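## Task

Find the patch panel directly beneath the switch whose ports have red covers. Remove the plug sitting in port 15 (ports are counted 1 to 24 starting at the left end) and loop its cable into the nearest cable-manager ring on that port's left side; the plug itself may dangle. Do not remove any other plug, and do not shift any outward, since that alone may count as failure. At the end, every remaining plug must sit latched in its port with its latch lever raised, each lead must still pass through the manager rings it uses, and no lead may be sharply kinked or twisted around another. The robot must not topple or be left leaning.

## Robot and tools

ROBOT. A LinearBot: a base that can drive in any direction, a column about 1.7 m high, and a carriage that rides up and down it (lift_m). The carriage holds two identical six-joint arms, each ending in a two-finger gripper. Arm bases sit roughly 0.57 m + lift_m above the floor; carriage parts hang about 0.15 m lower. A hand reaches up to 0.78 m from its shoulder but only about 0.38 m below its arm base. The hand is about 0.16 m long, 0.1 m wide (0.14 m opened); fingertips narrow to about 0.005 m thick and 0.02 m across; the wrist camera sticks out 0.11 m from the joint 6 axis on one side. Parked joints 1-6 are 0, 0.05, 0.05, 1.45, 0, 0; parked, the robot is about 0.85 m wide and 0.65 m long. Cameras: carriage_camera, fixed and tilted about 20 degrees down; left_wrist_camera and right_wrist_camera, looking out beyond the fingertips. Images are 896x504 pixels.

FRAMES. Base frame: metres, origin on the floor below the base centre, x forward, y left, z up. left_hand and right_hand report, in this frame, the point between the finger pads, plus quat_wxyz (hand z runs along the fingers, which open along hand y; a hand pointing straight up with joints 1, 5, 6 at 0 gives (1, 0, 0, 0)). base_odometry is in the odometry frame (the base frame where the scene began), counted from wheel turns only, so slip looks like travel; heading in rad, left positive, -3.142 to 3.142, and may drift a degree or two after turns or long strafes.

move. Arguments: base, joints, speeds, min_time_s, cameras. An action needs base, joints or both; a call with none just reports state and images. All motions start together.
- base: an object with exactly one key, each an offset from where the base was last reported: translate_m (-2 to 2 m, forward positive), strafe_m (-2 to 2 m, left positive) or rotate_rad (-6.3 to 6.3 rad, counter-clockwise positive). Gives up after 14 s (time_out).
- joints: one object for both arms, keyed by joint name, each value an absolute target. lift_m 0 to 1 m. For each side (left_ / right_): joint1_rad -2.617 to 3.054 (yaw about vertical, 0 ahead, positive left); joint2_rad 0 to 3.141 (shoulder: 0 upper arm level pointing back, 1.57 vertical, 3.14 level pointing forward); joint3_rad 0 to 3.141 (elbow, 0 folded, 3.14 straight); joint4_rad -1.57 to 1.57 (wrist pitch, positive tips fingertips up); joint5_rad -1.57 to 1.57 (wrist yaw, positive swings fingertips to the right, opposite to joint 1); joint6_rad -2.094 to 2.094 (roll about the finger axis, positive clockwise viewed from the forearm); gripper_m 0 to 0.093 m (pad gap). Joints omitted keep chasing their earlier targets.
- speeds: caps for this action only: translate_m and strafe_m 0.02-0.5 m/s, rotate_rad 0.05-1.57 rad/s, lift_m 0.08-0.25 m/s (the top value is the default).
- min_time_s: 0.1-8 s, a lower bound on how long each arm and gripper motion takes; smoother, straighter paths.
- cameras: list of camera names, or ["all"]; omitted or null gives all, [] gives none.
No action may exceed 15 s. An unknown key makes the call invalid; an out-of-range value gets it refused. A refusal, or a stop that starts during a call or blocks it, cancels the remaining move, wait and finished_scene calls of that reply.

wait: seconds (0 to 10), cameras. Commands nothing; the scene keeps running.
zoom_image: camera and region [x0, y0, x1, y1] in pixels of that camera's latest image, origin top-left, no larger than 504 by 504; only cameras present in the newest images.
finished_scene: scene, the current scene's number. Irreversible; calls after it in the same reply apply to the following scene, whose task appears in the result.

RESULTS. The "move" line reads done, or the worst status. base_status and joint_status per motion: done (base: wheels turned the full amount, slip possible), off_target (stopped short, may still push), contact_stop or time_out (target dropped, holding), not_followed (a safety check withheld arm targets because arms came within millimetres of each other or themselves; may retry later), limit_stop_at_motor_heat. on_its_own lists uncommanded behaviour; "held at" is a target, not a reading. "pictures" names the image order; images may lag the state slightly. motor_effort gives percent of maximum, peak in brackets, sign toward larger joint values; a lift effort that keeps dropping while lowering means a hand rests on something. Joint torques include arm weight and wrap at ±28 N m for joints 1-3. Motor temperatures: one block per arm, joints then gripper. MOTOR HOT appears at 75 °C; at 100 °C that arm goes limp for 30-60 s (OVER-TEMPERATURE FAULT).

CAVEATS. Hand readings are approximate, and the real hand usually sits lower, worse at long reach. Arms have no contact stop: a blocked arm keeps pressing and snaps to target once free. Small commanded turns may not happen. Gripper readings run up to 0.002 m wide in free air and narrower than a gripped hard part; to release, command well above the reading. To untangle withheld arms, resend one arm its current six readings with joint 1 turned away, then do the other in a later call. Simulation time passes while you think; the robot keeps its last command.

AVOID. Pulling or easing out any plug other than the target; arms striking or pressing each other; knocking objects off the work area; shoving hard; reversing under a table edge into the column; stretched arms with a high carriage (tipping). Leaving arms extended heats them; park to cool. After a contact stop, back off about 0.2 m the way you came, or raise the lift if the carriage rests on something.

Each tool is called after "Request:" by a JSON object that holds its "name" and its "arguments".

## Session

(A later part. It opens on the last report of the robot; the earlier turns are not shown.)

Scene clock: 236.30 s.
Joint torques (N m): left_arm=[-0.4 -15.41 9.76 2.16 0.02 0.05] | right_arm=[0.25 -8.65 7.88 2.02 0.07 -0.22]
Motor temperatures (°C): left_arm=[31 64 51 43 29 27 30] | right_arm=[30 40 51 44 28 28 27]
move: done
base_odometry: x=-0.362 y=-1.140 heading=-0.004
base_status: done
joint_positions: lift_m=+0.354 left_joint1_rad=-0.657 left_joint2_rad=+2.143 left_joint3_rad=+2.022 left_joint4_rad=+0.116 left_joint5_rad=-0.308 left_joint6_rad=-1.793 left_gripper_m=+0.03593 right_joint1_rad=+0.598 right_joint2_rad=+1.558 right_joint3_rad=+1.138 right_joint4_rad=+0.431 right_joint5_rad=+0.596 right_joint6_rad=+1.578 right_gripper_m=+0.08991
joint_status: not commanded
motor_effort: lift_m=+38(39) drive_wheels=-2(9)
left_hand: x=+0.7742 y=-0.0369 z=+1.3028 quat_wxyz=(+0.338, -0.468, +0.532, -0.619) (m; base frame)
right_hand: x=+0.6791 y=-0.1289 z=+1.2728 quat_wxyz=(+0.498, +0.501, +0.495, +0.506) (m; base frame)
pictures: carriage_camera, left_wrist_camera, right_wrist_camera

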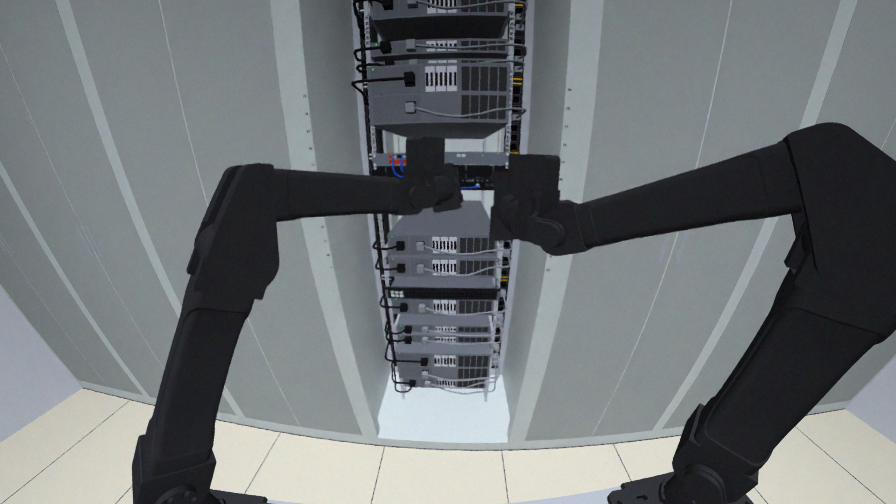

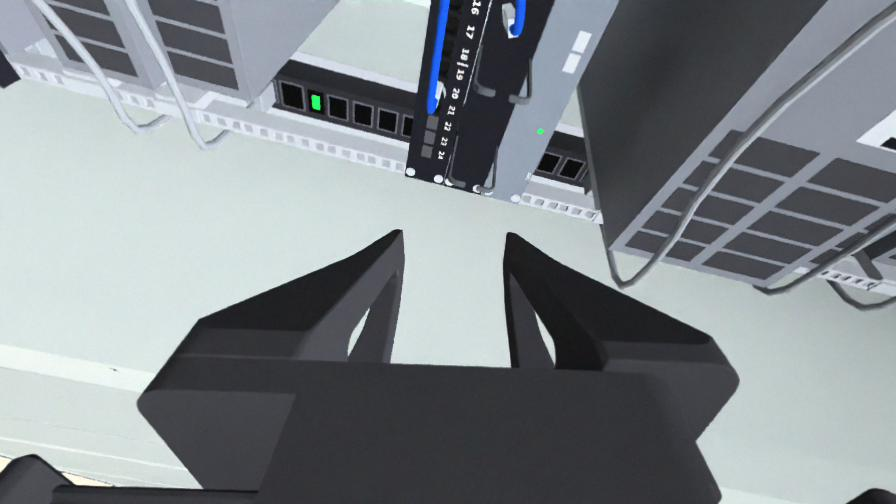

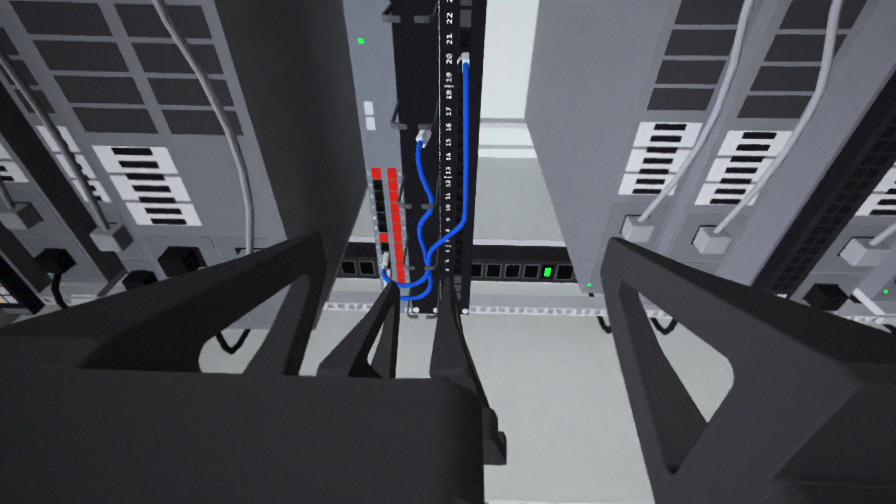

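Request:
{"name": "move", "arguments": {"base": {"strafe_m": 0.10}, "speeds": {"strafe_m": 0.08}, "cameras": ["all"]}}

Request:
{"name": "zoom_image", "arguments": {"camera": "right_wrist_camera", "region": [360, 140, 460, 260]}}

Request:
{"name": "zoom_image", "arguments": {"camera": "right_wrist_camera", "region": [365, 160, 415, 230]}}

Request:
{"name": "zoom_image", "arguments": {"camera": "left_wrist_camera", "region": [400, 0, 600, 200]}}

Scene clock: 240.17 s.
Joint torques (N m): left_arm=[-0.5 -15.34 9.78 2.18 0.02 0.05] | right_arm=[0.06 -8.66 7.87 2.03 0.06 -0.21]
Motor temperatures (°C): left_arm=[31 64 51 43 29 27 30] | right_arm=[30 40 51 44 28 28 27]
move: done
base_odometry: x=-0.362 y=-1.040 heading=-0.004
base_status: done
joint_positions: lift_m=+0.354 left_joint1_rad=-0.656 left_joint2_rad=+2.143 left_joint3_rad=+2.022 left_joint4_rad=+0.116 left_joint5_rad=-0.308 left_joint6_rad=-1.793 left_gripper_m=+0.03593 right_joint1_rad=+0.598 right_joint2_rad=+1.558 right_joint3_rad=+1.138 right_joint4_rad=+0.431 right_joint5_rad=+0.597 right_joint6_rad=+1.578 right_gripper_m=+0.08991
joint_status: not commanded
motor_effort: lift_m=+38(39) drive_wheels=-2(13)
left_hand: x=+0.7746 y=-0.0362 z=+1.3028 quat_wxyz=(+0.339, -0.468, +0.532, -0.619) (m; base frame)
right_hand: x=+0.6789 y=-0.1287 z=+1.2728 quat_wxyz=(+0.498, +0.501, +0.495, +0.506) (m; base frame)
pictures: carriage_camera, left_wrist_camera, right_wrist_camera

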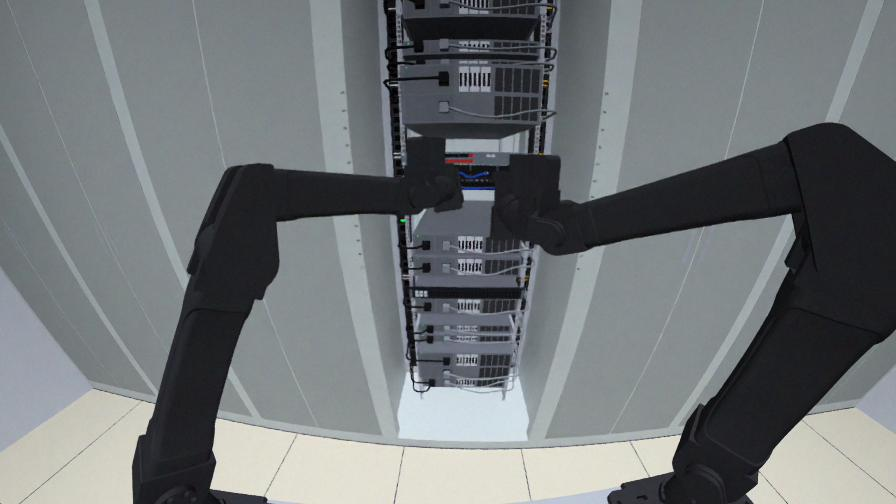

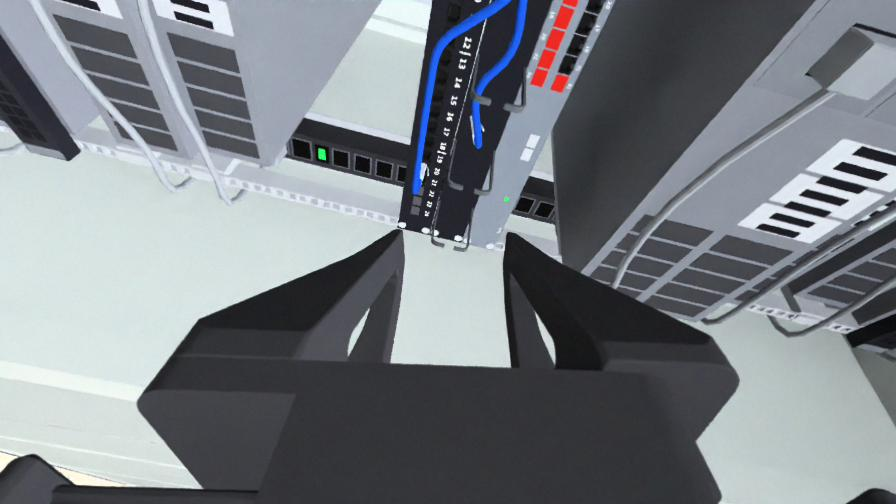

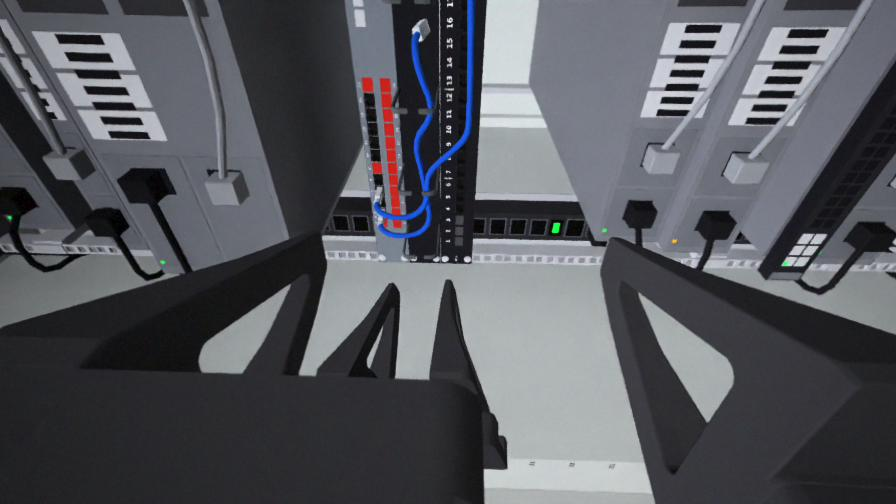

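Scaled by 4.200 from the camera's 896x504 image, which has a finer 1280x720 frame.

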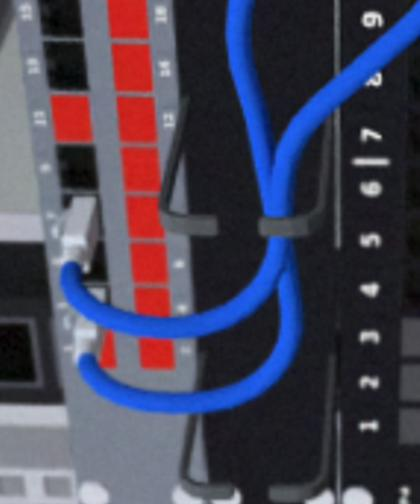

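Scaled by 7.200 from the camera's 896x504 image, which has a finer 1280x720 frame.

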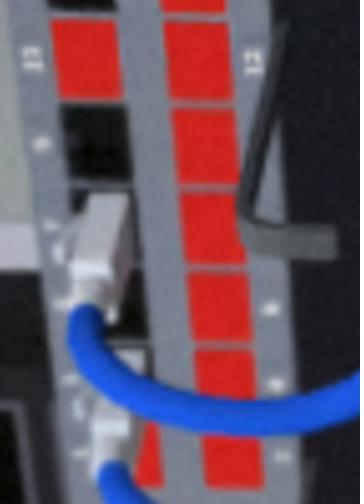

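Scaled by 2.520 from the camera's 896x504 image, which has a finer 1280x720 frame.

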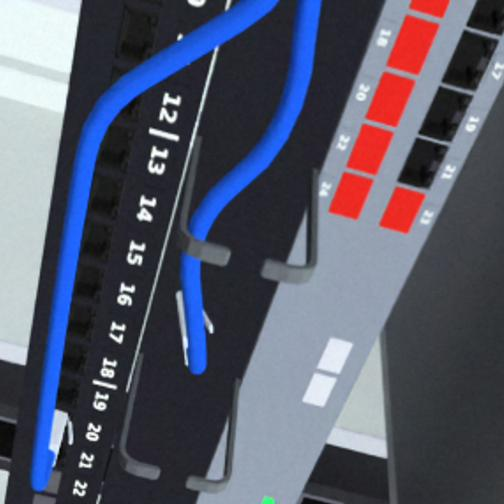

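Request:
{"name": "finished_scene", "arguments": {"scene": 2}}

The scene is finished: the task was done.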